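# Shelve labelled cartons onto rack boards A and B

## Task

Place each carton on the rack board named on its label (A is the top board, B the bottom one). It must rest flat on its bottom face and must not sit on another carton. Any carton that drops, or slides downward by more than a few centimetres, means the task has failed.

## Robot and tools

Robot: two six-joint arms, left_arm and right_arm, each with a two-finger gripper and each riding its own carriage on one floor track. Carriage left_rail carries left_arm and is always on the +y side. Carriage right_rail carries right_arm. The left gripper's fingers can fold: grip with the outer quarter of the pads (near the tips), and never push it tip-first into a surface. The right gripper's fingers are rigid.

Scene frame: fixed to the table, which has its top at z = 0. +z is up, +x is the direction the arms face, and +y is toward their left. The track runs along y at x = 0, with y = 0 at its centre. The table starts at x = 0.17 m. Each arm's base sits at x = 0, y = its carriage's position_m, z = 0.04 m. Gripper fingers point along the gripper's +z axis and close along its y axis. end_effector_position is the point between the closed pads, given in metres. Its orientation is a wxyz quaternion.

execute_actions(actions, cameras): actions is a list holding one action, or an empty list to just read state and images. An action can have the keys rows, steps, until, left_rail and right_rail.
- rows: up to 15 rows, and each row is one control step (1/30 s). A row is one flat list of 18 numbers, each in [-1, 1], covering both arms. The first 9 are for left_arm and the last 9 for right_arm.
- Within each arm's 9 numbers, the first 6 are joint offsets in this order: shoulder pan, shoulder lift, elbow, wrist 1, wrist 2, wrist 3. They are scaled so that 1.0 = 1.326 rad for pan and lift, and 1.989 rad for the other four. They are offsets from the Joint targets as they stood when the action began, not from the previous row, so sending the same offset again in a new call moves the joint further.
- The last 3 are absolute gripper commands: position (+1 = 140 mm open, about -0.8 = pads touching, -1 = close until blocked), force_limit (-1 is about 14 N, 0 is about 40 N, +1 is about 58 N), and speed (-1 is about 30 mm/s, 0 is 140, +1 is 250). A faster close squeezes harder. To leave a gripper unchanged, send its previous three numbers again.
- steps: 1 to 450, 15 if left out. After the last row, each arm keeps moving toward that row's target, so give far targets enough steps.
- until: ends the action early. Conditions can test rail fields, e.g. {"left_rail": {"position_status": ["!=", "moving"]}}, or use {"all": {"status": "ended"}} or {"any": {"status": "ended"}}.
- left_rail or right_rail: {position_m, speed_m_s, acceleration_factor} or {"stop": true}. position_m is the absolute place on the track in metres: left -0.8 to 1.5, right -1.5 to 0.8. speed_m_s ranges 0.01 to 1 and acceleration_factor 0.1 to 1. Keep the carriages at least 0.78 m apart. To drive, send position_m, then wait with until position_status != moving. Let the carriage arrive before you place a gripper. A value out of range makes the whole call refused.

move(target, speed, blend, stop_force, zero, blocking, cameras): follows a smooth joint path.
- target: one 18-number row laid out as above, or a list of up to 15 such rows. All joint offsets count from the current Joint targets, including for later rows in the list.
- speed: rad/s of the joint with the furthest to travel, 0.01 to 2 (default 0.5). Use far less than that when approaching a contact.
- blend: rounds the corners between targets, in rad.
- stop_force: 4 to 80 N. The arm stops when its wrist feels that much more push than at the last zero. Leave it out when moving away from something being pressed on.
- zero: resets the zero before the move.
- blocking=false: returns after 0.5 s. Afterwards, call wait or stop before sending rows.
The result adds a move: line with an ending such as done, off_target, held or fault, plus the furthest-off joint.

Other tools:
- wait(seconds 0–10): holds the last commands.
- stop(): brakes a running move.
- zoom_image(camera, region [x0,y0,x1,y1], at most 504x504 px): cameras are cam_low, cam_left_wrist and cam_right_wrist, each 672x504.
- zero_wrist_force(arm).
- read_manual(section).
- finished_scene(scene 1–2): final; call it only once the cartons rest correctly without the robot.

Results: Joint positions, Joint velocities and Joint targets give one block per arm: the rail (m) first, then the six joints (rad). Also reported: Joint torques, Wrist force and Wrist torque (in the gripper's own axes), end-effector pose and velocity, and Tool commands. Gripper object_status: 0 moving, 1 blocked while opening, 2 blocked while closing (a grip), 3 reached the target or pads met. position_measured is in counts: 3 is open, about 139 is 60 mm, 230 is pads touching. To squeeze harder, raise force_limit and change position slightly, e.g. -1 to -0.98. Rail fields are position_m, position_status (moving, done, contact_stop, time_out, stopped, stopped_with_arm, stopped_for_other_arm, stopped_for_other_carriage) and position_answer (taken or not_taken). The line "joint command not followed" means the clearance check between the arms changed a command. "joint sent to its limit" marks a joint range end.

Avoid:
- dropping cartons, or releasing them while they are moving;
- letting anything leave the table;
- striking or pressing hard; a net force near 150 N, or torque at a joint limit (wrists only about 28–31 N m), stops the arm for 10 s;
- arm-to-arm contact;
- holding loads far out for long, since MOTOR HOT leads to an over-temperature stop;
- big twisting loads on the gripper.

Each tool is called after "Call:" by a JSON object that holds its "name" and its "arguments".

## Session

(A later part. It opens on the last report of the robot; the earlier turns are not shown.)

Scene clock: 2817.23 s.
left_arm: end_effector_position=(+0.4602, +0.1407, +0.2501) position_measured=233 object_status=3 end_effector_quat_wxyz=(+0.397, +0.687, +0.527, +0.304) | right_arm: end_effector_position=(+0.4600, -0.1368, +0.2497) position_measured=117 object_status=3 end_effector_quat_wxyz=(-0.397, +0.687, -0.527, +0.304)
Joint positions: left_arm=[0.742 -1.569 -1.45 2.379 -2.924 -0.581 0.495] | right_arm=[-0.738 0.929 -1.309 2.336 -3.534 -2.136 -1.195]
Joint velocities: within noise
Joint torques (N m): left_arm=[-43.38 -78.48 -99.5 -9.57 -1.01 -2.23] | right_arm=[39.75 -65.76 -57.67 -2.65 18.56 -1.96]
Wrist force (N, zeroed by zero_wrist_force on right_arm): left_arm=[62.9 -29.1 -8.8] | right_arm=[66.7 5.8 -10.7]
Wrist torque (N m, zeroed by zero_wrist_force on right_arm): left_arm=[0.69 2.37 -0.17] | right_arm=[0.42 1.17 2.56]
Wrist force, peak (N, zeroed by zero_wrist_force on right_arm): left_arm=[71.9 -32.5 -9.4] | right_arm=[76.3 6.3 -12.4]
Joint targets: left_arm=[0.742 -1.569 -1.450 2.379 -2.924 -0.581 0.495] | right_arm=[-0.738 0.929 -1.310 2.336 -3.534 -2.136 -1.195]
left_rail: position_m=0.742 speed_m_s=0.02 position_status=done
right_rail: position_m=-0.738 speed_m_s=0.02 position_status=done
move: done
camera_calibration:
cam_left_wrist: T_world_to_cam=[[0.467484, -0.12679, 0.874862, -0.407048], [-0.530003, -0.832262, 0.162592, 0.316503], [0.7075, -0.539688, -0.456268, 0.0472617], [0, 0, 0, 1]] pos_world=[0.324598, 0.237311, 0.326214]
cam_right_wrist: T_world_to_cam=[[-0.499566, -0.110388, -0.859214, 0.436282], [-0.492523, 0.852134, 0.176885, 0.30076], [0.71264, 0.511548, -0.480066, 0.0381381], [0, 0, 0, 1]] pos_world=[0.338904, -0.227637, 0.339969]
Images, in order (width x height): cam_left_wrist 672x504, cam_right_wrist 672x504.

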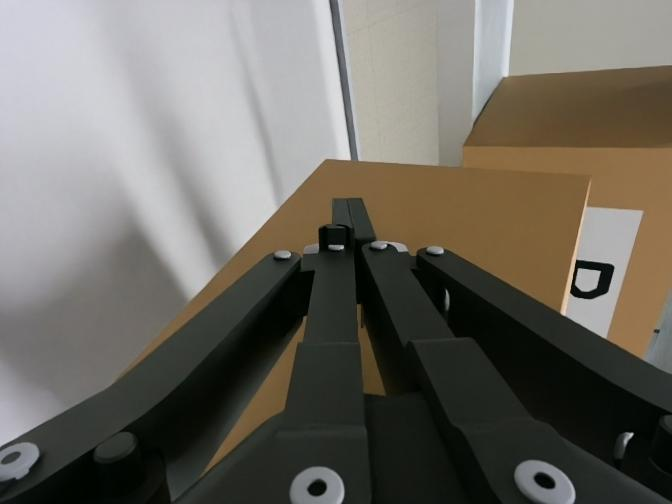

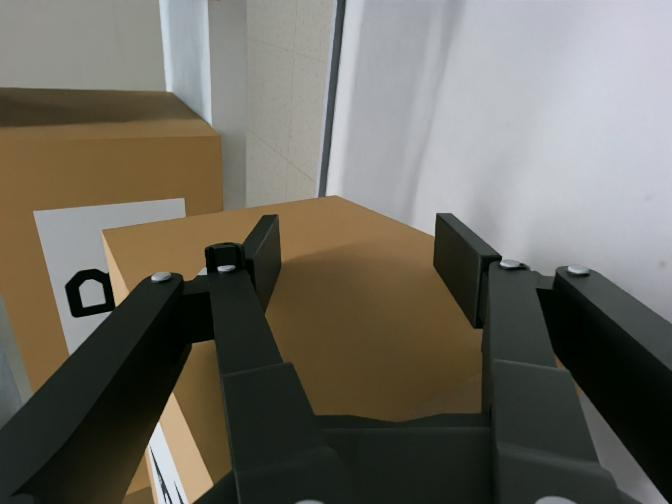

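Call:
{"name": "move", "arguments": {"target": [[0,-0.06675,-0.01793,0.06243,0,0,-1,0,0,0,-0.06946,-0.01257,0.05887,0,0,0.1,1,0],[0,-0.12373,-0.04003,0.12251,0,0,-1,0,0,0,-0.13113,-0.02958,0.117,0,0,0.1,1,0],[0,-0.17106,-0.06593,0.17997,0,0,-1,0,0,0,-0.18468,-0.05074,0.17387,0,0,0.1,1,0],[0,-0.20932,-0.09518,0.23473,0,0,-1,0,0,0,-0.22951,-0.07558,0.22858,0,0,0.1,1,0],[0,-0.23363,-0.12086,0.27662,0,0,-1,0,0,0,-0.25961,-0.09796,0.27103,0,0,0.1,1,0],[0,-0.25275,-0.14835,0.31685,0,0,-1,0,0,0,-0.28437,-0.12236,0.31195,0,0,0.1,1,0],[0,-0.26629,-0.1757,0.35323,0,0,-1,0,0,0,-0.30331,-0.14705,0.34926,0,0,0.1,1,0],[0,-0.27597,-0.20452,0.3885,0,0,-1,0,0,0,-0.31824,-0.1732,0.38536,0,0,0.1,1,0]], "speed": 0.12, "blend": 0.01, "cameras": ["cam_left_wrist","cam_right_wrist","cam_low"]}}

Scene clock: 2839.00 s.
left_arm: end_effector_position=(+0.4602, +0.1408, +0.6050) position_measured=233 object_status=3 end_effector_quat_wxyz=(+0.397, +0.687, +0.527, +0.304) | right_arm: end_effector_position=(+0.4601, -0.1367, +0.6045) position_measured=117 object_status=3 end_effector_quat_wxyz=(-0.397, +0.687, -0.527, +0.304)
Joint positions: left_arm=[0.742 -1.569 -1.816 1.972 -2.152 -0.581 0.495] | right_arm=[-0.738 0.929 -1.731 1.992 -2.768 -2.136 -1.195]
Joint velocities: within noise
Joint torques (N m): left_arm=[-42.44 -35.43 -100.39 -10.54 0.61 -2.61] | right_arm=[39.19 -22.49 -60.75 -2.21 18.91 -2.18]
Wrist force (N, zeroed by zero_wrist_force on right_arm): left_arm=[70.0 -32.7 -9.1] | right_arm=[75.1 6.1 -12.0]
Wrist torque (N m, zeroed by zero_wrist_force on right_arm): left_arm=[0.72 2.57 -0.16] | right_arm=[0.58 1.12 2.92]
Wrist force, peak (N, zeroed by zero_wrist_force on right_arm): left_arm=[77.7 -35.5 -10.0] | right_arm=[82.6 5.6 -14.6]
Joint targets: left_arm=[0.742 -1.569 -1.816 1.972 -2.151 -0.581 0.495] | right_arm=[-0.738 0.929 -1.731 1.992 -2.768 -2.136 -1.195]
left_rail: position_m=0.742 speed_m_s=0.02 position_status=done
right_rail: position_m=-0.738 speed_m_s=0.02 position_status=done
move: done
camera_calibration:
cam_left_wrist: T_world_to_cam=[[0.467483, -0.12681, 0.874859, -0.717537], [-0.530003, -0.832266, 0.162572, 0.258905], [0.7075, -0.539678, -0.456281, 0.209271], [0, 0, 0, 1]] pos_world=[0.324598, 0.237426, 0.68114]
cam_right_wrist: T_world_to_cam=[[-0.499577, -0.110403, -0.859206, 0.74116], [-0.49252, 0.852137, 0.176877, 0.237957], [0.712634, 0.51154, -0.480084, 0.208352], [0, 0, 0, 1]] pos_world=[0.338986, -0.227527, 0.694746]

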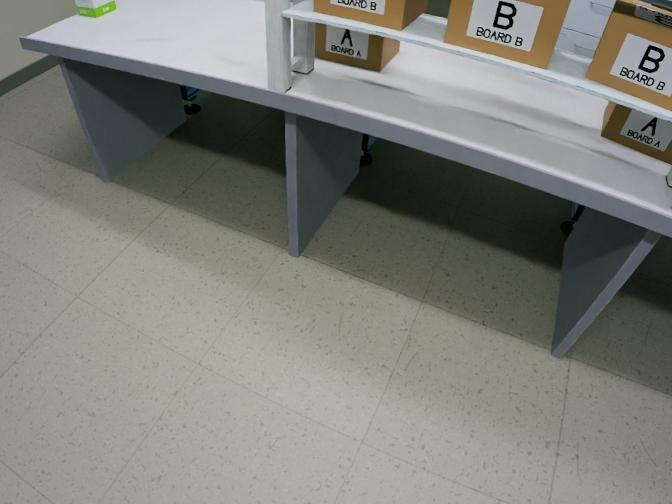

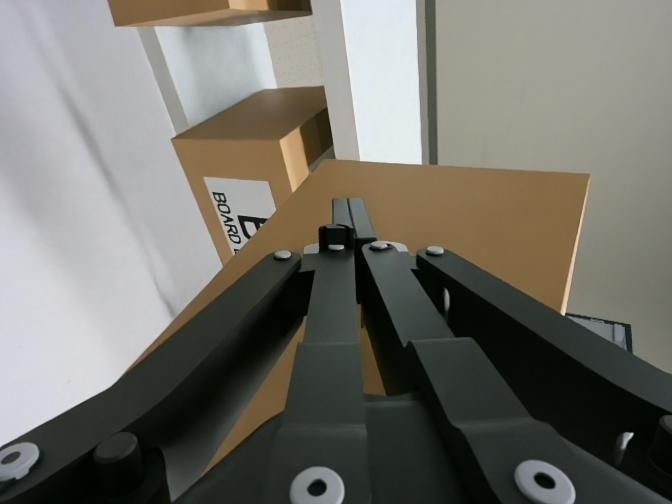

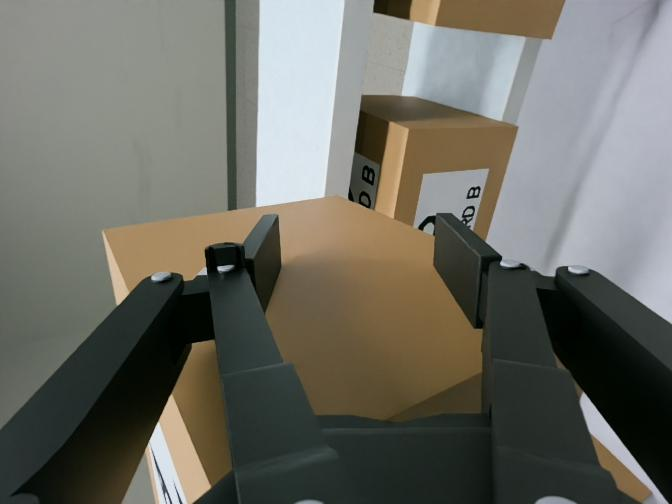

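Call:
{"name": "move", "arguments": {"target": [[0.01424,0.0068,-0.00087,-0.0166,-0.00404,0.01558,-1,0,0,-0.01132,0.00527,-0.00253,-0.00376,0.00605,-0.00524,0.1,1,0],[0.0704,0.03629,-0.00705,-0.07763,-0.02202,0.07341,-1,0,0,-0.05485,0.02797,-0.0141,-0.01714,0.02973,-0.0247,0.1,1,0],[0.1245,0.06827,-0.01712,-0.12891,-0.04183,0.12346,-1,0,0,-0.09509,0.05299,-0.02781,-0.02812,0.05184,-0.04186,0.1,1,0],[0.17621,0.10183,-0.03058,-0.17126,-0.06284,0.16659,-1,0,0,-0.13213,0.08005,-0.04362,-0.03683,0.07239,-0.05699,0.1,1,0],[0.2253,0.13654,-0.047,-0.20569,-0.08445,0.20368,-1,0,0,-0.16611,0.10888,-0.06146,-0.04344,0.09143,-0.07035,0.1,1,0]], "speed": 0.1, "blend": 0.01, "cameras": ["cam_left_wrist","cam_right_wrist"]}}

Scene clock: 2914.03 s.
left_arm: end_effector_position=(+0.6299, +0.1408, +0.6051) position_measured=233 object_status=3 end_effector_quat_wxyz=(+0.397, +0.687, +0.527, +0.304) | right_arm: end_effector_position=(+0.6299, -0.1367, +0.6046) position_measured=117 object_status=3 end_effector_quat_wxyz=(-0.397, +0.687, -0.527, +0.304)
Joint positions: left_arm=[0.742 -1.27 -1.635 1.879 -2.56 -0.749 0.9] | right_arm=[-0.738 0.708 -1.587 1.87 -2.854 -1.954 -1.335]
Joint velocities: within noise
Joint torques (N m): left_arm=[-13.34 -22.74 -87.89 -19.67 -10.13 3.04] | right_arm=[15.97 -34.76 -61.76 -14.38 21.55 -3.99]
Wrist force (N, zeroed by zero_wrist_force on right_arm): left_arm=[41.5 -19.8 -3.4] | right_arm=[43.0 8.3 -5.3]
Wrist torque (N m, zeroed by zero_wrist_force on right_arm): left_arm=[0.45 1.53 -0.23] | right_arm=[0.01 0.79 1.51]
Wrist force, peak (N, zeroed by zero_wrist_force on right_arm): left_arm=[70.1 -32.6 -9.4] | right_arm=[75.3 6.2 -12.2]
Joint targets: left_arm=[0.742 -1.270 -1.635 1.879 -2.560 -0.749 0.900] | right_arm=[-0.738 0.708 -1.587 1.869 -2.854 -1.954 -1.335]
left_rail: position_m=0.742 speed_m_s=0.02 position_status=done
right_rail: position_m=-0.738 speed_m_s=0.02 position_status=done
move: done
camera_calibration:
cam_left_wrist: T_world_to_cam=[[0.467428, -0.126873, 0.874879, -0.796997], [-0.530097, -0.832214, 0.162533, 0.348928], [0.707466, -0.539744, -0.456255, 0.0892466], [0, 0, 0, 1]] pos_world=[0.494365, 0.237435, 0.681283]
cam_right_wrist: T_world_to_cam=[[-0.499619, -0.110333, -0.85919, 0.826082], [-0.49248, 0.852146, 0.176949, 0.321515], [0.712632, 0.511541, -0.480085, 0.0874163], [0, 0, 0, 1]] pos_world=[0.50877, -0.227551, 0.694837]
Images, in order (width x height): cam_left_wrist 672x504, cam_right_wrist 672x504.

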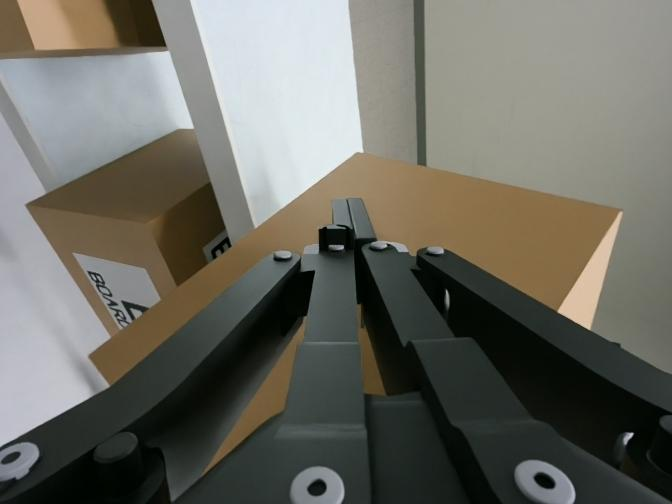

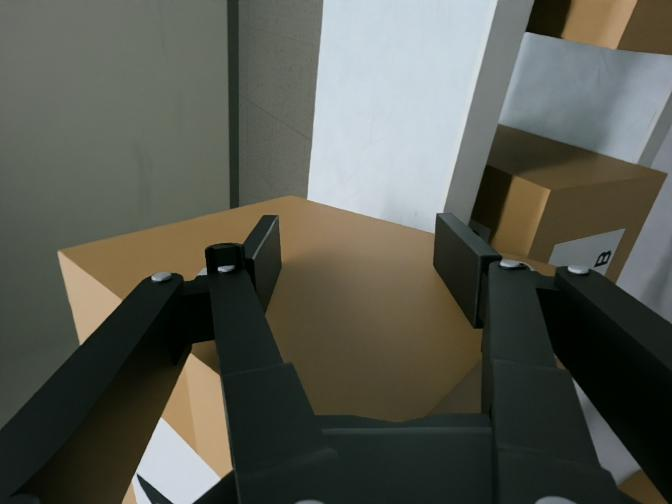

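Call:
{"name": "execute_actions", "arguments": {"actions": [{"left_rail":{"position_m":0.7405},"right_rail":{"position_m":-0.7365},"steps":60,"until":{"all":{"status":"ended"}}}], "cameras": ["cam_left_wrist","cam_right_wrist"]}}

Scene clock: 2917.73 s.
left_arm: end_effector_position=(+0.6301, +0.1395, +0.6051) position_measured=233 object_status=3 end_effector_quat_wxyz=(+0.397, +0.687, +0.527, +0.304) | right_arm: end_effector_position=(+0.6300, -0.1355, +0.6046) position_measured=117 object_status=3 end_effector_quat_wxyz=(-0.397, +0.687, -0.527, +0.304)
Joint positions: left_arm=[0.741 -1.27 -1.635 1.879 -2.56 -0.749 0.9] | right_arm=[-0.737 0.708 -1.587 1.869 -2.854 -1.954 -1.335]
Joint velocities: within noise
Joint torques (N m): left_arm=[-39.91 -22.47 -79.97 -17.59 -10.29 2.64] | right_arm=[34.63 -33.15 -56.56 -14.03 19.86 -4.15]
Wrist force (N, zeroed by zero_wrist_force on right_arm): left_arm=[66.5 -23.0 -5.7] | right_arm=[66.9 10.7 -13.5]
Wrist torque (N m, zeroed by zero_wrist_force on right_arm): left_arm=[0.56 2.45 -0.26] | right_arm=[0.05 0.43 1.71]
Wrist force, peak (N, zeroed by zero_wrist_force on right_arm): left_arm=[66.5 -23.0 -5.7] | right_arm=[66.9 10.7 -13.5]
Joint targets: left_arm=[0.741 -1.270 -1.635 1.879 -2.560 -0.749 0.900] | right_arm=[-0.737 0.708 -1.587 1.869 -2.854 -1.954 -1.335]
Tool commands: left_gripper/position=-1.0 left_gripper/force_limit=+0.0 left_gripper/speed=+0.0 right_gripper/position=+0.1 right_gripper/force_limit=+1.0 right_gripper/speed=+0.0
left_rail: position_m=0.741 speed_m_s=0.02 position_status=done
right_rail: position_m=-0.737 speed_m_s=0.02 position_status=done
camera_calibration:
cam_left_wrist: T_world_to_cam=[[0.46743, -0.126839, 0.874884, -0.797241], [-0.530014, -0.832271, 0.162513, 0.3479], [0.707527, -0.539664, -0.456255, 0.0883872], [0, 0, 0, 1]] pos_world=[0.49451, 0.236125, 0.681282]
cam_right_wrist: T_world_to_cam=[[-0.499619, -0.110277, -0.859197, 0.826319], [-0.492388, 0.8522, 0.176942, 0.320444], [0.712695, 0.511462, -0.480075, 0.0865986], [0, 0, 0, 1]] pos_world=[0.508909, -0.22625, 0.694844]
Images, in order (width x height): cam_left_wrist 672x504, cam_right_wrist 672x504.

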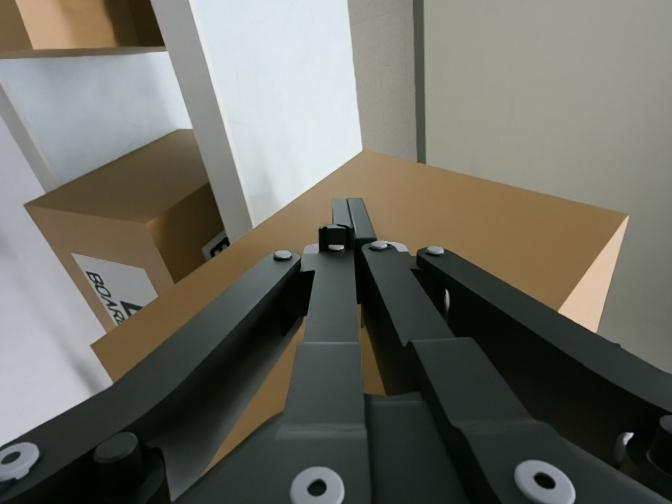

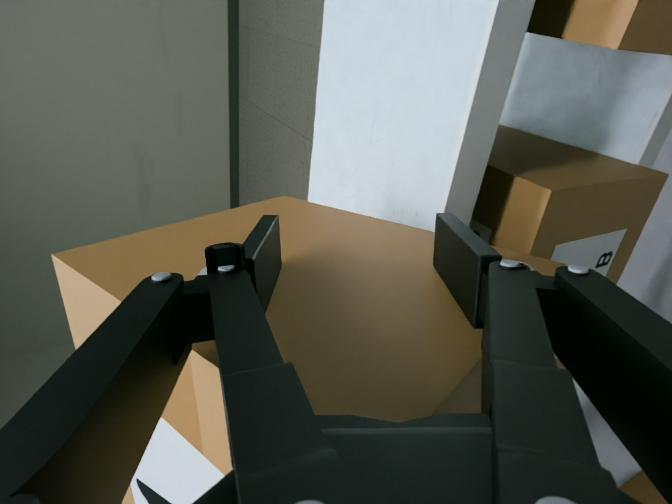

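Call:
{"name": "move", "arguments": {"target": [0.04635,0.0355,-0.01906,-0.02758,-0.02144,0.03196,-1,0,0,-0.03112,0.03043,-0.01988,-0.00467,0.01951,-0.01191,0.1,1,0], "speed": 0.06, "cameras": ["cam_left_wrist"]}}

Scene clock: 2928.20 s.
left_arm: end_effector_position=(+0.6699, +0.1394, +0.6052) position_measured=233 object_status=3 end_effector_quat_wxyz=(+0.397, +0.687, +0.527, +0.304) | right_arm: end_effector_position=(+0.6694, -0.1341, +0.6044) position_measured=117 object_status=3 end_effector_quat_wxyz=(-0.397, +0.688, -0.527, +0.303)
Joint positions: left_arm=[0.74 -1.209 -1.588 1.841 -2.615 -0.791 0.963] | right_arm=[-0.736 0.667 -1.547 1.83 -2.864 -1.916 -1.359]
Joint velocities: within noise
Joint torques (N m): left_arm=[-39.67 -19.73 -97.88 -24.28 -21.48 3.22] | right_arm=[35.03 -26.72 -64.43 -14.86 33.71 -4.73]
Wrist force (N, zeroed by zero_wrist_force on right_arm): left_arm=[71.5 -25.6 -6.8] | right_arm=[72.9 10.6 -14.2]
Wrist torque (N m, zeroed by zero_wrist_force on right_arm): left_arm=[0.55 2.64 -0.22] | right_arm=[0.16 0.72 2.08]
Wrist force, peak (N, zeroed by zero_wrist_force on right_arm): left_arm=[73.8 -25.6 -6.5] | right_arm=[75.1 11.2 -15.1]
Joint targets: left_arm=[0.741 -1.208 -1.588 1.841 -2.615 -0.792 0.963] | right_arm=[-0.737 0.667 -1.547 1.830 -2.864 -1.916 -1.359]
left_rail: position_m=0.740 position_m_goal=0.741 speed_m_s=0.02 position_status=done
right_rail: position_m=-0.736 position_m_goal=-0.737 speed_m_s=0.02 position_status=done
move: done
camera_calibration:
cam_left_wrist: T_world_to_cam=[[0.467317, -0.126873, 0.874939, -0.815867], [-0.530099, -0.832228, 0.162454, 0.369002], [0.707538, -0.539722, -0.45617, 0.0601535], [0, 0, 0, 1]] pos_world=[0.534315, 0.236049, 0.681328]
Images, in order (width x height): cam_left_wrist 672x504.

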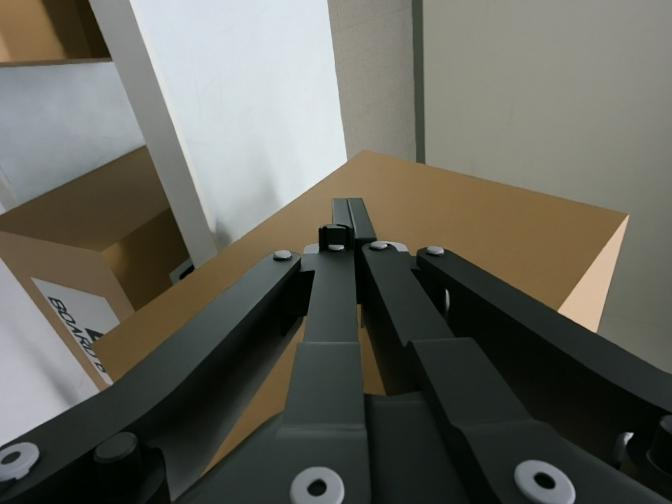

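Call:
{"name": "move", "arguments": {"target": [0.04358,0.03612,-0.02144,-0.02159,-0.0211,0.02755,-1,0,0,-0.02846,0.0318,-0.02186,-0.0028,0.01611,-0.01061,0.1,1,0], "speed": 0.06, "cameras": ["cam_left_wrist"]}}

Scene clock: 2937.57 s.
left_arm: end_effector_position=(+0.7098, +0.1394, +0.6052) position_measured=233 object_status=3 end_effector_quat_wxyz=(+0.397, +0.687, +0.527, +0.304) | right_arm: end_effector_position=(+0.7094, -0.1341, +0.6044) position_measured=117 object_status=3 end_effector_quat_wxyz=(-0.397, +0.688, -0.527, +0.303)
Joint positions: left_arm=[0.74 -1.151 -1.54 1.798 -2.658 -0.833 1.018] | right_arm=[-0.736 0.629 -1.505 1.787 -2.869 -1.884 -1.38]
Joint velocities: within noise
Joint torques (N m): left_arm=[-37.17 -24.74 -96.09 -22.58 -23.98 3.2] | right_arm=[39.24 -32.57 -63.33 -14.71 32.73 -5.35]
Wrist force (N, zeroed by zero_wrist_force on right_arm): left_arm=[68.3 -24.7 -5.7] | right_arm=[70.2 10.7 -13.0]
Wrist torque (N m, zeroed by zero_wrist_force on right_arm): left_arm=[0.63 2.60 -0.23] | right_arm=[0.06 0.63 1.99]
Wrist force, peak (N, zeroed by zero_wrist_force on right_arm): left_arm=[75.0 -26.3 -6.2] | right_arm=[76.5 11.3 -15.3]
Joint targets: left_arm=[0.741 -1.151 -1.540 1.798 -2.658 -0.834 1.018] | right_arm=[-0.737 0.629 -1.505 1.786 -2.869 -1.884 -1.380]
left_rail: position_m=0.740 position_m_goal=0.741 speed_m_s=0.02 position_status=done
right_rail: position_m=-0.736 position_m_goal=-0.737 speed_m_s=0.02 position_status=done
move: done
camera_calibration:
cam_left_wrist: T_world_to_cam=[[0.467392, -0.126857, 0.874901, -0.834555], [-0.530124, -0.832196, 0.162539, 0.390124], [0.70747, -0.539775, -0.456212, 0.0319608], [0, 0, 0, 1]] pos_world=[0.574267, 0.236042, 0.681324]
Images, in order (width x height): cam_left_wrist 672x504.

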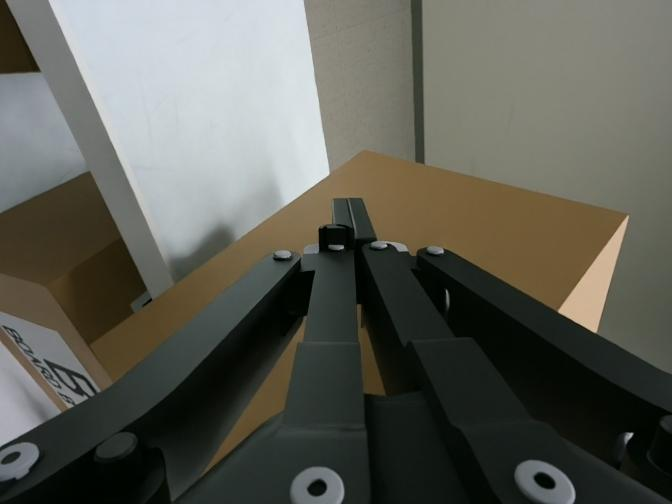

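Stable. k9.

Call:
{"name": "move", "arguments": {"target": [0.04086,0.0367,-0.0237,-0.01646,-0.02044,0.02392,-1,0,0,-0.02603,0.03304,-0.02386,-0.00097,0.01479,-0.0095,0.1,1,0], "speed": 0.06, "cameras": ["cam_left_wrist","cam_right_wrist","cam_low"]}}

Scene clock: 2942.07 s.
left_arm: end_effector_position=(+0.7498, +0.1394, +0.6051) position_measured=233 object_status=3 end_effector_quat_wxyz=(+0.397, +0.687, +0.527, +0.304) | right_arm: end_effector_position=(+0.7493, -0.1341, +0.6044) position_measured=117 object_status=3 end_effector_quat_wxyz=(-0.397, +0.688, -0.527, +0.303)
Joint positions: left_arm=[0.74 -1.097 -1.492 1.751 -2.691 -0.874 1.066] | right_arm=[-0.736 0.595 -1.461 1.739 -2.871 -1.854 -1.399]
Joint velocities: within noise
Joint torques (N m): left_arm=[-43.94 -34 -94.83 -22.6 -23.27 2.6] | right_arm=[37.64 -37.61 -60.66 -14.45 31.62 -4.93]
Wrist force (N, zeroed by zero_wrist_force on right_arm): left_arm=[66.1 -23.8 -5.7] | right_arm=[67.3 10.2 -12.2]
Wrist torque (N m, zeroed by zero_wrist_force on right_arm): left_arm=[0.61 2.42 -0.24] | right_arm=[0.01 0.57 1.87]
Wrist force, peak (N, zeroed by zero_wrist_force on right_arm): left_arm=[71.5 -25.1 -5.5] | right_arm=[73.0 11.5 -14.5]
Joint targets: left_arm=[0.741 -1.097 -1.491 1.751 -2.691 -0.874 1.066] | right_arm=[-0.737 0.595 -1.461 1.739 -2.871 -1.854 -1.399]
left_rail: position_m=0.740 position_m_goal=0.741 speed_m_s=0.02 position_status=done
right_rail: position_m=-0.736 position_m_goal=-0.737 speed_m_s=0.02 position_status=done
move: done
camera_calibration:
cam_left_wrist: T_world_to_cam=[[0.467542, -0.126852, 0.874822, -0.853253], [-0.530118, -0.832178, 0.162649, 0.411226], [0.707375, -0.539804, -0.456324, 0.0038048], [0, 0, 0, 1]] pos_world=[0.614238, 0.236031, 0.681295]
cam_right_wrist: T_world_to_cam=[[-0.50032, -0.110518, -0.858758, 0.886099], [-0.495125, 0.850171, 0.179052, 0.378569], [0.710303, 0.514776, -0.480078, 0.00298979], [0, 0, 0, 1]] pos_world=[0.628649, -0.225458, 0.694596]

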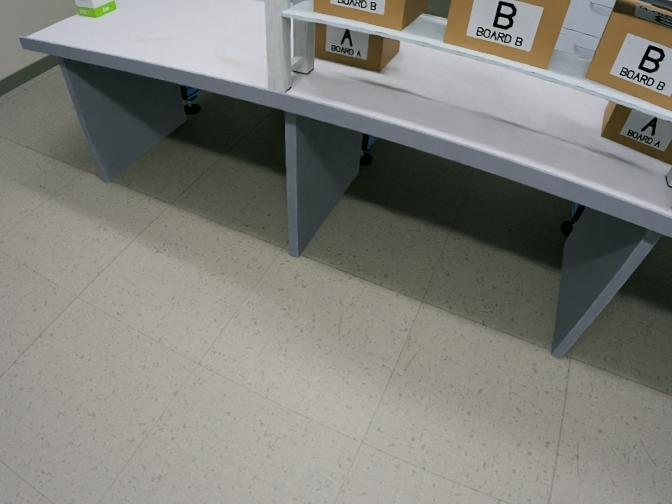

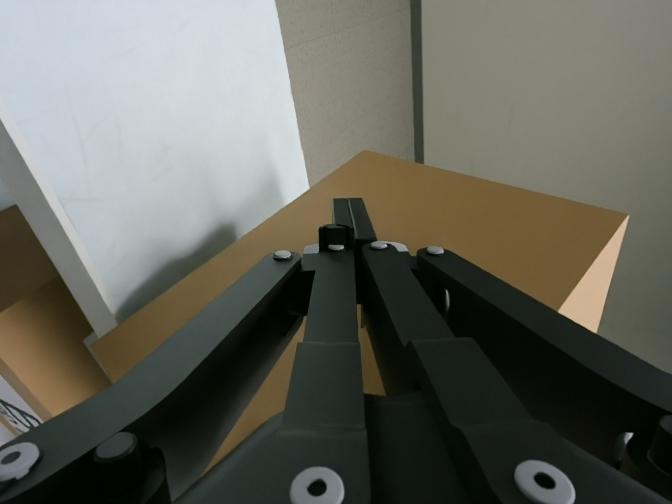

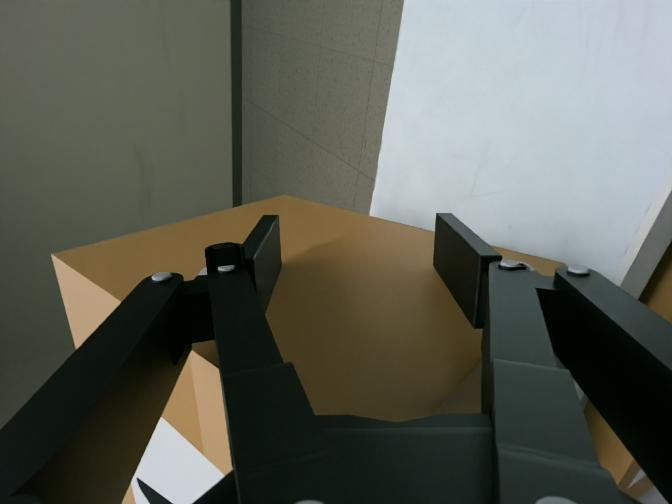

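Call:
{"name": "move", "arguments": {"target": [0,0.01183,0.02163,-0.02952,0,0,-1,0,0,0,0.01247,0.02102,-0.02934,0,0,0.1,1,0], "speed": 0.02, "stop_force": 25, "cameras": ["cam_left_wrist","cam_right_wrist"]}}

Scene clock: 2952.83 s.
left_arm: end_effector_position=(+0.7499, +0.1394, +0.5721) position_measured=233 object_status=3 end_effector_quat_wxyz=(+0.397, +0.687, +0.527, +0.304) | right_arm: end_effector_position=(+0.7495, -0.1341, +0.5714) position_measured=117 object_status=3 end_effector_quat_wxyz=(-0.397, +0.688, -0.527, +0.303)
Joint positions: left_arm=[0.74 -1.097 -1.476 1.794 -2.75 -0.874 1.066] | right_arm=[-0.736 0.595 -1.444 1.781 -2.929 -1.854 -1.399]
Joint velocities: within noise
Joint torques (N m): left_arm=[-48.67 -39.08 -73.59 -22.3 -18.47 2.69] | right_arm=[48.41 -31.04 -38.75 -8.9 30.94 -4.65]
Wrist force (N, zeroed by zero_wrist_force on right_arm): left_arm=[60.7 -25.2 -7.4] | right_arm=[64.3 -0.7 -13.1]
Wrist torque (N m, zeroed by zero_wrist_force on right_arm): left_arm=[0.84 2.22 -0.23] | right_arm=[0.28 0.97 2.54]
Wrist force, peak (N, zeroed by zero_wrist_force on right_arm): left_arm=[68.8 -24.0 -6.4] | right_arm=[70.2 10.3 -14.0]
Joint targets: left_arm=[0.741 -1.097 -1.476 1.794 -2.750 -0.874 1.066] | right_arm=[-0.737 0.595 -1.444 1.781 -2.929 -1.854 -1.399]
left_rail: position_m=0.740 position_m_goal=0.741 speed_m_s=0.02 position_status=done
right_rail: position_m=-0.736 position_m_goal=-0.737 speed_m_s=0.02 position_status=done
move: done
camera_calibration:
cam_left_wrist: T_world_to_cam=[[0.467541, -0.126852, 0.874822, -0.824466], [-0.530106, -0.832187, 0.162641, 0.416695], [0.707384, -0.53979, -0.456327, -0.0113785], [0, 0, 0, 1]] pos_world=[0.614413, 0.236041, 0.648297]
cam_right_wrist: T_world_to_cam=[[-0.500312, -0.110503, -0.858765, 0.857857], [-0.495099, 0.850188, 0.179043, 0.384568], [0.710327, 0.514751, -0.48007, -0.0129479], [0, 0, 0, 1]] pos_world=[0.628793, -0.225494, 0.661627]
Images, in order (width x height): cam_left_wrist 672x504, cam_right_wrist 672x504.

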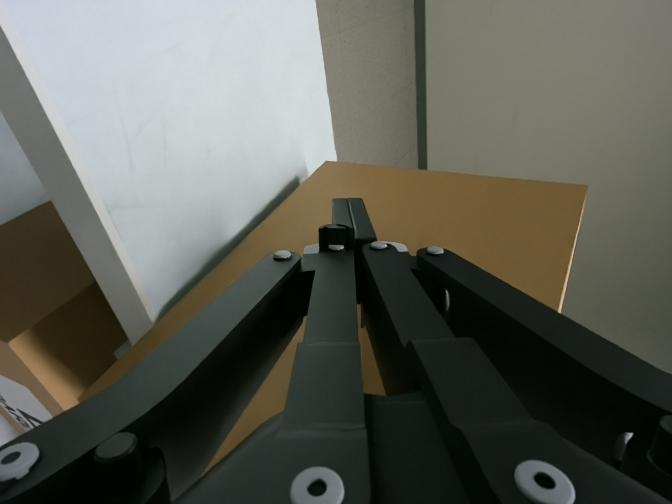

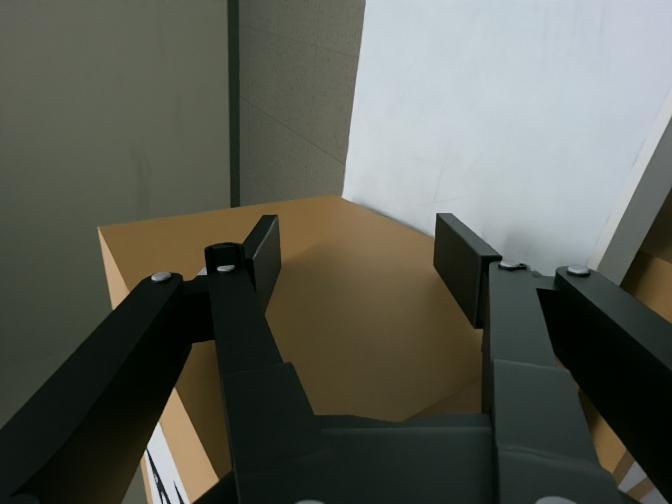

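Call:
{"name": "move", "arguments": {"target": [0,0.0033,0.0051,-0.0073,0,0,-1,0,0,0,0.0035,0.005,-0.0073,0,0,0.1,1,0], "speed": 0.015, "stop_force": 20, "cameras": ["cam_left_wrist"]}}

Scene clock: 2959.70 s.
left_arm: end_effector_position=(+0.7499, +0.1394, +0.5640) position_measured=233 object_status=3 end_effector_quat_wxyz=(+0.397, +0.687, +0.527, +0.304) | right_arm: end_effector_position=(+0.7495, -0.1341, +0.5632) position_measured=117 object_status=3 end_effector_quat_wxyz=(-0.397, +0.688, -0.527, +0.303)
Joint positions: left_arm=[0.74 -1.097 -1.471 1.804 -2.764 -0.874 1.066] | right_arm=[-0.736 0.595 -1.44 1.791 -2.944 -1.854 -1.399]
Joint velocities: within noise
Joint torques (N m): left_arm=[-62.84 -33.83 -73.27 -21.29 -9.63 2.65] | right_arm=[60.61 -24.94 -30.88 -3.11 30.47 -4.31]
Wrist force (N, zeroed by zero_wrist_force on right_arm): left_arm=[63.8 -22.8 -8.9] | right_arm=[61.3 -8.2 -17.1]
Wrist torque (N m, zeroed by zero_wrist_force on right_arm): left_arm=[0.84 2.32 -0.29] | right_arm=[0.60 0.86 2.52]
Wrist force, peak (N, zeroed by zero_wrist_force on right_arm): left_arm=[63.9 -23.6 -8.2] | right_arm=[65.2 -1.6 -12.9]
Joint targets: left_arm=[0.741 -1.097 -1.471 1.804 -2.764 -0.874 1.066] | right_arm=[-0.737 0.595 -1.440 1.791 -2.944 -1.854 -1.399]
left_rail: position_m=0.740 position_m_goal=0.741 speed_m_s=0.02 position_status=done
right_rail: position_m=-0.736 position_m_goal=-0.737 speed_m_s=0.02 position_status=done
move: done
camera_calibration:
cam_left_wrist: T_world_to_cam=[[0.46754, -0.126853, 0.874823, -0.817365], [-0.530111, -0.832184, 0.162642, 0.418007], [0.707382, -0.539795, -0.456325, -0.0150926], [0, 0, 0, 1]] pos_world=[0.614417, 0.236027, 0.640177]
Images, in order (width x height): cam_left_wrist 672x504.

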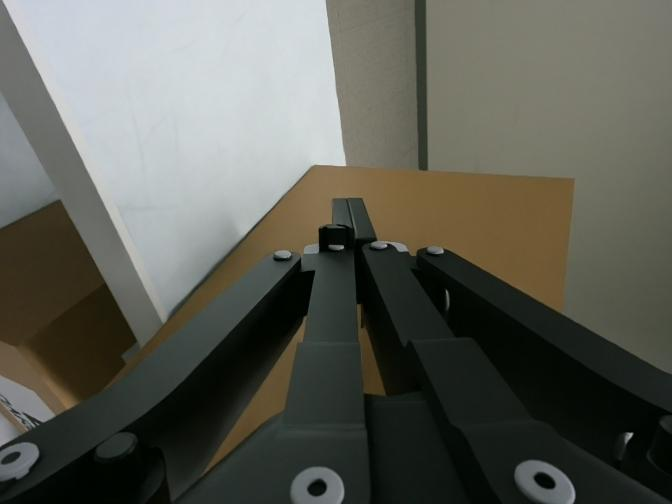

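Call:
{"name": "execute_actions", "arguments": {"actions": [{"left_rail":{"position_m":0.766,"speed_m_s":0.03},"right_rail":{"position_m":-0.762,"speed_m_s":0.03},"steps":120,"until":{"all":{"status":"ended"}}}], "cameras": ["cam_left_wrist"]}}

Call:
{"name": "move", "arguments": {"target": [[-0.08443,-0.08796,0.01841,0.07487,0.04154,-0.05147,-1,0,0,0.05449,-0.08081,0.0197,0.04041,-0.0309,0.02011,0.1,1,0],[-0.17987,-0.15816,0.05389,0.13688,0.08459,-0.12052,-1,0,0,0.11959,-0.14008,0.05742,0.05169,-0.06745,0.04538,0.1,1,0],[-0.28569,-0.2237,0.07742,0.23051,0.12541,-0.21371,-1,0,0,0.19687,-0.19215,0.08694,0.07138,-0.11011,0.07767,0.1,1,0],[-0.31351,-0.23873,0.08103,0.25973,0.13475,-0.24162,-1,0,0,0.21821,-0.20379,0.09301,0.07766,-0.12178,0.08706,0.1,1,0]], "speed": 0.25, "blend": 0.01, "cameras": ["cam_left_wrist","cam_right_wrist"]}}

Scene clock: 3023.10 s.
left_arm: end_effector_position=(+0.7500, +0.1649, +0.5640) position_measured=233 object_status=3 end_effector_quat_wxyz=(+0.397, +0.687, +0.527, +0.304) | right_arm: end_effector_position=(+0.7495, -0.1596, +0.5631) position_measured=117 object_status=3 end_effector_quat_wxyz=(-0.397, +0.688, -0.527, +0.303)
Joint positions: left_arm=[0.766 -1.097 -1.471 1.804 -2.764 -0.874 1.066] | right_arm=[-0.762 0.595 -1.44 1.791 -2.944 -1.854 -1.399]
Joint velocities: within noise
Joint torques (N m): left_arm=[12.9 -81.16 -40.98 -0.9 4.12 2.87] | right_arm=[-14.27 -76.97 -50.64 -8.54 -3.34 0.9]
Wrist force (N, zeroed by zero_wrist_force on right_arm): left_arm=[0.2 0.0 -0.4] | right_arm=[-0.4 -0.5 -0.8]
Wrist torque (N m, zeroed by zero_wrist_force on right_arm): left_arm=[0.11 0.00 -0.29] | right_arm=[-0.12 0.10 -0.07]
Wrist force, peak (N, zeroed by zero_wrist_force on right_arm): left_arm=[64.1 -23.8 -8.4] | right_arm=[61.8 -8.1 -16.8]
Joint targets: left_arm=[0.766 -1.097 -1.471 1.804 -2.764 -0.874 1.066] | right_arm=[-0.762 0.595 -1.440 1.791 -2.944 -1.854 -1.399]
Tool commands: left_gripper/position=-1.0 left_gripper/force_limit=+0.0 left_gripper/speed=+0.0 right_gripper/position=+0.1 right_gripper/force_limit=+1.0 right_gripper/speed=+0.0
left_rail: position_m=0.766 speed_m_s=0.03 position_status=done
right_rail: position_m=-0.762 speed_m_s=0.03 position_status=done
camera_calibration:
cam_left_wrist: T_world_to_cam=[[0.467562, -0.126917, 0.874801, -0.814077], [-0.530106, -0.832196, 0.162594, 0.439232], [0.70737, -0.539761, -0.456383, -0.00134789], [0, 0, 0, 1]] pos_world=[0.614425, 0.261479, 0.640124]
Images, in order (width x height): cam_left_wrist 672x504.

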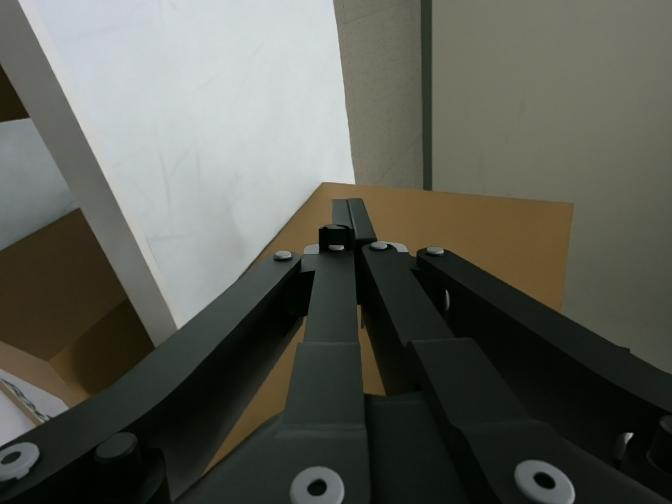

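Scene clock: 3025.77 s.
left_arm: end_effector_position=(+0.4902, +0.1649, +0.6050) position_measured=233 object_status=3 end_effector_quat_wxyz=(+0.397, +0.687, +0.527, +0.304) | right_arm: end_effector_position=(+0.4896, -0.1597, +0.6042) position_measured=117 object_status=3 end_effector_quat_wxyz=(-0.397, +0.688, -0.527, +0.303)
Joint positions: left_arm=[0.766 -1.512 -1.788 1.965 -2.248 -0.606 0.585] | right_arm=[-0.762 0.884 -1.71 1.976 -2.79 -2.096 -1.226]
Joint velocities: within noise
Joint torques (N m): left_arm=[-14.92 -55.26 -41.41 -0.88 5.43 -2.61] | right_arm=[13.97 -49.26 -36.76 -0.89 -4 3.05]
Wrist force (N, zeroed by zero_wrist_force on right_arm): left_arm=[0.4 -0.3 -0.4] | right_arm=[-0.3 0.3 -1.2]
Wrist torque (N m, zeroed by zero_wrist_force on right_arm): left_arm=[0.04 -0.03 -0.28] | right_arm=[0.05 0.13 -0.07]
Wrist force, peak (N, zeroed by zero_wrist_force on right_arm): left_arm=[2.0 0.5 1.9] | right_arm=[1.7 -1.0 0.4]
Joint targets: left_arm=[0.766 -1.512 -1.788 1.965 -2.248 -0.606 0.585] | right_arm=[-0.762 0.884 -1.710 1.976 -2.789 -2.096 -1.226]
left_rail: position_m=0.766 speed_m_s=0.03 position_status=done
right_rail: position_m=-0.762 speed_m_s=0.03 position_status=done
move: done
camera_calibration:
cam_left_wrist: T_world_to_cam=[[0.467498, -0.126916, 0.874836, -0.728538], [-0.530048, -0.83225, 0.16251, 0.294905], [0.707457, -0.539678, -0.456346, 0.201122], [0, 0, 0, 1]] pos_world=[0.354618, 0.261512, 0.681207]
cam_right_wrist: T_world_to_cam=[[-0.500701, -0.110674, -0.858516, 0.753182], [-0.494887, 0.850319, 0.17901, 0.27169], [0.710201, 0.514499, -0.480526, 0.200899], [0, 0, 0, 1]] pos_world=[0.368896, -0.251028, 0.694521]
Images, in order (width x height): cam_left_wrist 672x504, cam_right_wrist 672x504.

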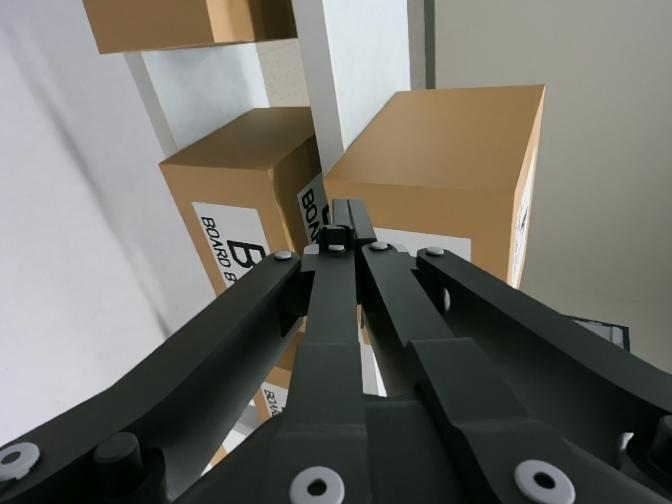

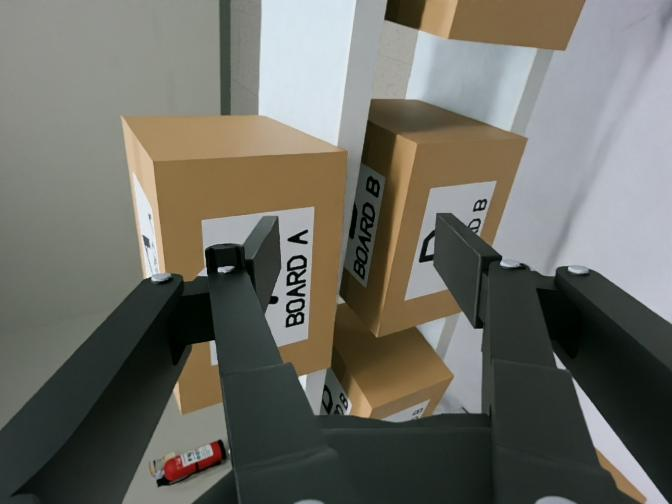

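Call:
{"name": "execute_actions", "arguments": {"actions": [{"left_rail":{"position_m":0.281,"speed_m_s":0.3,"acceleration_factor":0.3},"right_rail":{"position_m":-1.253,"speed_m_s":0.3,"acceleration_factor":0.3},"steps":220,"until":{"all":{"status":"ended"}}}], "cameras": []}}

Call:
{"name": "move", "arguments": {"target": [[0,0.07085,0.13096,-0.20649,0,0,-1,0,0,0,0.07742,0.12319,-0.19941,0,0,0.1,1,0],[0,0.28156,0.19751,-0.3852,0,0,-1,0,0,0,0.3143,0.17037,-0.3799,0,0,0.1,1,0]], "speed": 0.5, "blend": 0.01, "cameras": ["cam_left_wrist","cam_right_wrist"]}}

Scene clock: 3035.33 s.
left_arm: end_effector_position=(+0.4901, -0.3200, +0.6051) position_measured=233 object_status=3 end_effector_quat_wxyz=(+0.397, +0.687, +0.527, +0.304) | right_arm: end_effector_position=(+0.4895, -0.6506, +0.6042) position_measured=117 object_status=3 end_effector_quat_wxyz=(-0.397, +0.688, -0.527, +0.303)
Joint positions: left_arm=[0.281 -1.512 -1.788 1.965 -2.248 -0.606 0.585] | right_arm=[-1.253 0.884 -1.71 1.976 -2.789 -2.096 -1.226]
Joint velocities: within noise
Joint torques (N m): left_arm=[-14.99 -15.96 -52.58 -1.25 4.28 -2.46] | right_arm=[10.69 -43.19 -46.47 -1.79 -3.74 2.7]
Wrist force (N, zeroed by zero_wrist_force on right_arm): left_arm=[0.1 0.0 -0.4] | right_arm=[-0.3 0.0 -1.0]
Wrist torque (N m, zeroed by zero_wrist_force on right_arm): left_arm=[0.10 0.03 -0.28] | right_arm=[-0.01 0.14 -0.07]
Wrist force, peak (N, zeroed by zero_wrist_force on right_arm): left_arm=[1.2 -0.7 -0.6] | right_arm=[-0.9 0.0 -1.2]
Joint targets: left_arm=[0.281 -1.512 -1.788 1.965 -2.248 -0.606 0.585] | right_arm=[-1.253 0.884 -1.710 1.976 -2.789 -2.096 -1.226]
Tool commands: left_gripper/position=-1.0 left_gripper/force_limit=+0.0 left_gripper/speed=+0.0 right_gripper/position=+0.1 right_gripper/force_limit=+1.0 right_gripper/speed=+0.0
left_rail: position_m=0.281 speed_m_s=0.30 position_status=done
right_rail: position_m=-1.253 speed_m_s=0.30 position_status=done
No camera images: "cameras" was empty.

Scene clock: 3037.50 s.
left_arm: end_effector_position=(+0.4901, -0.3202, +0.2503) position_measured=233 object_status=3 end_effector_quat_wxyz=(+0.397, +0.687, +0.527, +0.304) | right_arm: end_effector_position=(+0.4894, -0.6508, +0.2496) position_measured=117 object_status=3 end_effector_quat_wxyz=(-0.397, +0.688, -0.527, +0.303)
Joint positions: left_arm=[0.281 -1.512 -1.415 2.358 -3.013 -0.606 0.585] | right_arm=[-1.253 0.884 -1.293 2.314 -3.545 -2.096 -1.226]
Joint velocities: within noise
Joint torques (N m): left_arm=[-12.11 -29.49 -21.96 -8.47 3.31 -2.16] | right_arm=[8.02 -47.61 -18.4 -10.65 -3.32 2.81]
Wrist force (N, zeroed by zero_wrist_force on right_arm): left_arm=[0.4 -0.5 -0.2] | right_arm=[-0.9 0.0 -0.2]
Wrist torque (N m, zeroed by zero_wrist_force on right_arm): left_arm=[-0.01 -0.04 -0.27] | right_arm=[-0.03 0.24 -0.08]
Wrist force, peak (N, zeroed by zero_wrist_force on right_arm): left_arm=[0.4 -2.3 1.0] | right_arm=[-0.5 -1.8 -2.2]
Joint targets: left_arm=[0.281 -1.512 -1.414 2.358 -3.014 -0.606 0.585] | right_arm=[-1.253 0.884 -1.293 2.315 -3.545 -2.096 -1.226]
left_rail: position_m=0.281 speed_m_s=0.30 position_status=done
right_rail: position_m=-1.253 speed_m_s=0.30 position_status=done
move: done
camera_calibration:
cam_left_wrist: T_world_to_cam=[[0.46749, -0.126865, 0.874848, -0.479685], [-0.530052, -0.832238, 0.162556, -0.0512476], [0.707459, -0.539708, -0.456308, -0.222597], [0, 0, 0, 1]] pos_world=[0.354562, -0.223643, 0.32641]
cam_right_wrist: T_world_to_cam=[[-0.500653, -0.110623, -0.858551, 0.394278], [-0.494907, 0.850301, 0.179038, 0.752699], [0.710221, 0.514539, -0.480454, 0.283286], [0, 0, 0, 1]] pos_world=[0.368717, -0.742166, 0.339852]
Images, in order (width x height): cam_left_wrist 672x504, cam_right_wrist 672x504.

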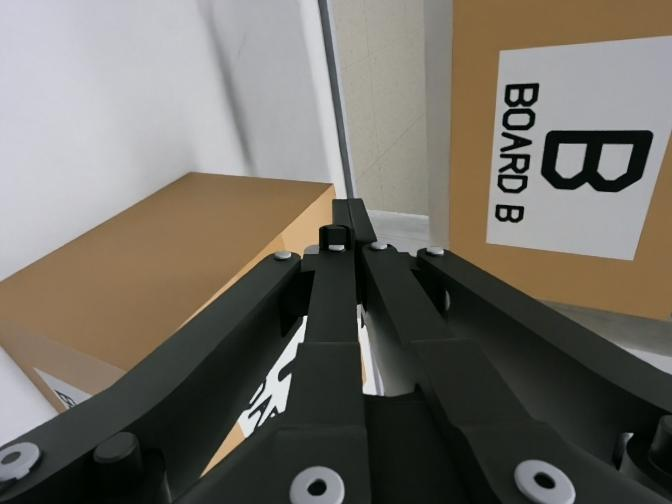

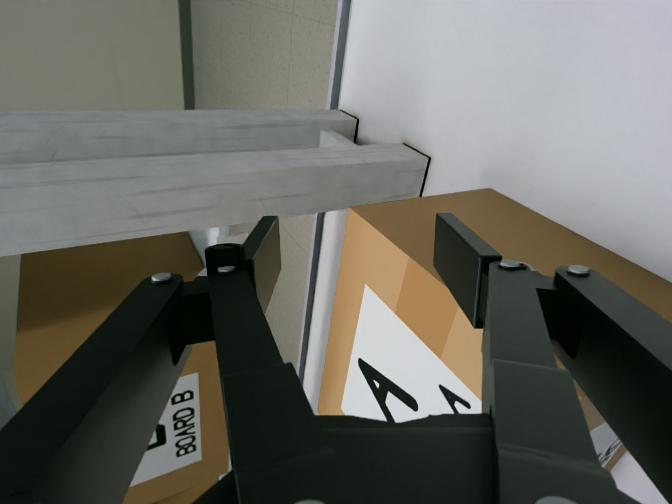

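Call:
{"name": "move", "arguments": {"target": [[-0.01689,0.11964,0.02254,-0.08773,0.00519,-0.01768,-1,0,0,0.01318,0.12371,0.01457,-0.09396,-0.00712,0.00597,0.1,1,0],[-0.01689,0.26612,0.02605,-0.1889,0.00519,-0.01768,-1,0,0,0.01318,0.2625,0.0106,-0.18252,-0.00712,0.00597,0.1,1,0]], "speed": 0.3, "blend": 0.01, "cameras": ["cam_left_wrist","cam_right_wrist"]}}

Call:
{"name": "zero_wrist_force", "arguments": {"arm": "right_arm"}}

Call:
{"name": "execute_actions", "arguments": {"actions": [{"left_rail":{"position_m":0.2585,"speed_m_s":0.02,"acceleration_factor":0.1},"right_rail":{"position_m":-1.2285,"speed_m_s":0.02,"acceleration_factor":0.1},"steps":120,"until":{"all":{"status":"ended"}}}], "cameras": []}}

Scene clock: 3074.57 s.
left_arm: end_effector_position=(+0.4781, -0.3203, +0.0822) position_measured=233 object_status=3 end_effector_quat_wxyz=(+0.397, +0.687, +0.527, +0.304) | right_arm: end_effector_position=(+0.4774, -0.6509, +0.0816) position_measured=117 object_status=3 end_effector_quat_wxyz=(-0.397, +0.688, -0.527, +0.303)
Joint positions: left_arm=[0.281 -1.535 -1.062 2.41 -3.389 -0.596 0.55] | right_arm=[-1.253 0.902 -0.945 2.336 -3.908 -2.111 -1.214]
Joint velocities: within noise
Joint torques (N m): left_arm=[-13.4 -42.47 -4.81 -8.34 5.57 -2.35] | right_arm=[11.04 -59.32 -18.68 -10.24 -4.15 2.8]
Wrist force (N, zeroed by zero_wrist_force on right_arm): left_arm=[0.2 -0.1 -0.3] | right_arm=[-1.1 -0.5 -0.5]
Wrist torque (N m, zeroed by zero_wrist_force on right_arm): left_arm=[0.09 0.03 -0.26] | right_arm=[-0.14 0.25 -0.03]
Wrist force, peak (N, zeroed by zero_wrist_force on right_arm): left_arm=[0.6 1.4 -1.0] | right_arm=[-0.9 -1.9 -1.0]
Joint targets: left_arm=[0.281 -1.535 -1.062 2.410 -3.389 -0.596 0.550] | right_arm=[-1.253 0.902 -0.945 2.336 -3.908 -2.111 -1.214]
left_rail: position_m=0.281 speed_m_s=0.30 position_status=done
right_rail: position_m=-1.253 speed_m_s=0.30 position_status=done
move: done
camera_calibration:
cam_left_wrist: T_world_to_cam=[[0.467608, -0.126868, 0.874784, -0.32714], [-0.530029, -0.832239, 0.162625, -0.0303611], [0.707398, -0.539706, -0.456405, -0.290787], [0, 0, 0, 1]] pos_world=[0.342584, -0.223711, 0.158398]
cam_right_wrist: T_world_to_cam=[[-0.500777, -0.110674, -0.858472, 0.244105], [-0.494887, 0.850308, 0.179063, 0.776832], [0.710148, 0.514517, -0.480586, 0.211164], [0, 0, 0, 1]] pos_world=[0.356728, -0.742178, 0.171938]
Images, in order (width x height): cam_left_wrist 672x504, cam_right_wrist 672x504.

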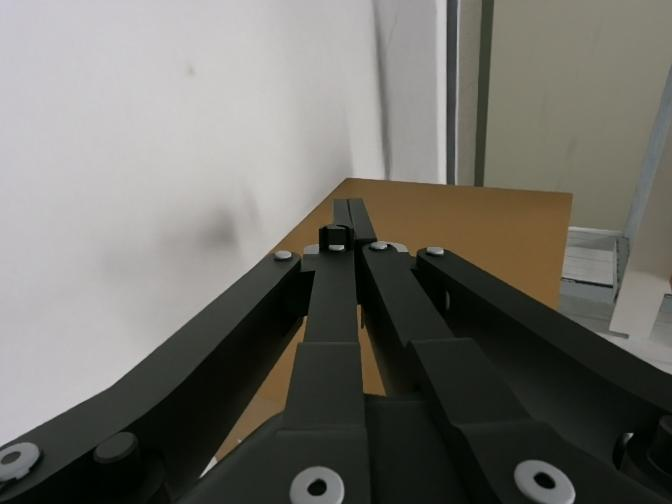

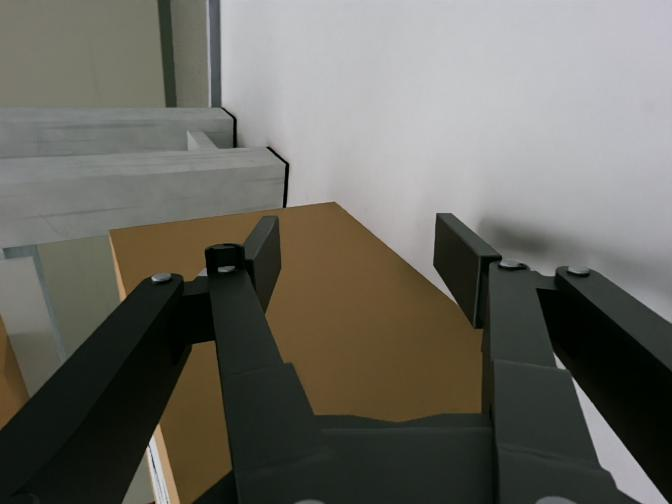

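Wrist force sensor zeroed.

Scene clock: 3076.30 s.
left_arm: end_effector_position=(+0.4781, -0.3427, +0.0821) position_measured=233 object_status=3 end_effector_quat_wxyz=(+0.397, +0.687, +0.527, +0.304) | right_arm: end_effector_position=(+0.4774, -0.6264, +0.0815) position_measured=117 object_status=3 end_effector_quat_wxyz=(-0.397, +0.688, -0.527, +0.303)
Joint positions: left_arm=[0.259 -1.535 -1.062 2.41 -3.389 -0.596 0.55] | right_arm=[-1.229 0.902 -0.945 2.336 -3.908 -2.111 -1.214]
Joint velocities: within noise
Joint torques (N m): left_arm=[-6.88 -48.45 -25.83 -7.86 -0.65 -2.76] | right_arm=[10.11 -69.71 -15.65 -9.38 2.26 1.95]
Wrist force (N, zeroed by zero_wrist_force on right_arm): left_arm=[9.2 -2.4 -3.3] | right_arm=[6.7 6.0 -1.0]
Wrist torque (N m, zeroed by zero_wrist_force on right_arm): left_arm=[0.19 0.37 -0.28] | right_arm=[-0.02 0.11 0.21]
Wrist force, peak (N, zeroed by zero_wrist_force on right_arm): left_arm=[12.7 -2.4 -4.8] | right_arm=[6.9 6.7 -0.9]
Joint targets: left_arm=[0.259 -1.535 -1.062 2.410 -3.389 -0.596 0.550] | right_arm=[-1.228 0.902 -0.945 2.336 -3.908 -2.111 -1.214]
Tool commands: left_gripper/position=-1.0 left_gripper/force_limit=+0.0 left_gripper/speed=+0.0 right_gripper/position=+0.1 right_gripper/force_limit=+1.0 right_gripper/speed=+0.0
left_rail: position_m=0.259 speed_m_s=0.02 position_status=done
right_rail: position_m=-1.229 position_m_goal=-1.228 speed_m_s=0.02 position_status=done
No camera images: "cameras" was empty.


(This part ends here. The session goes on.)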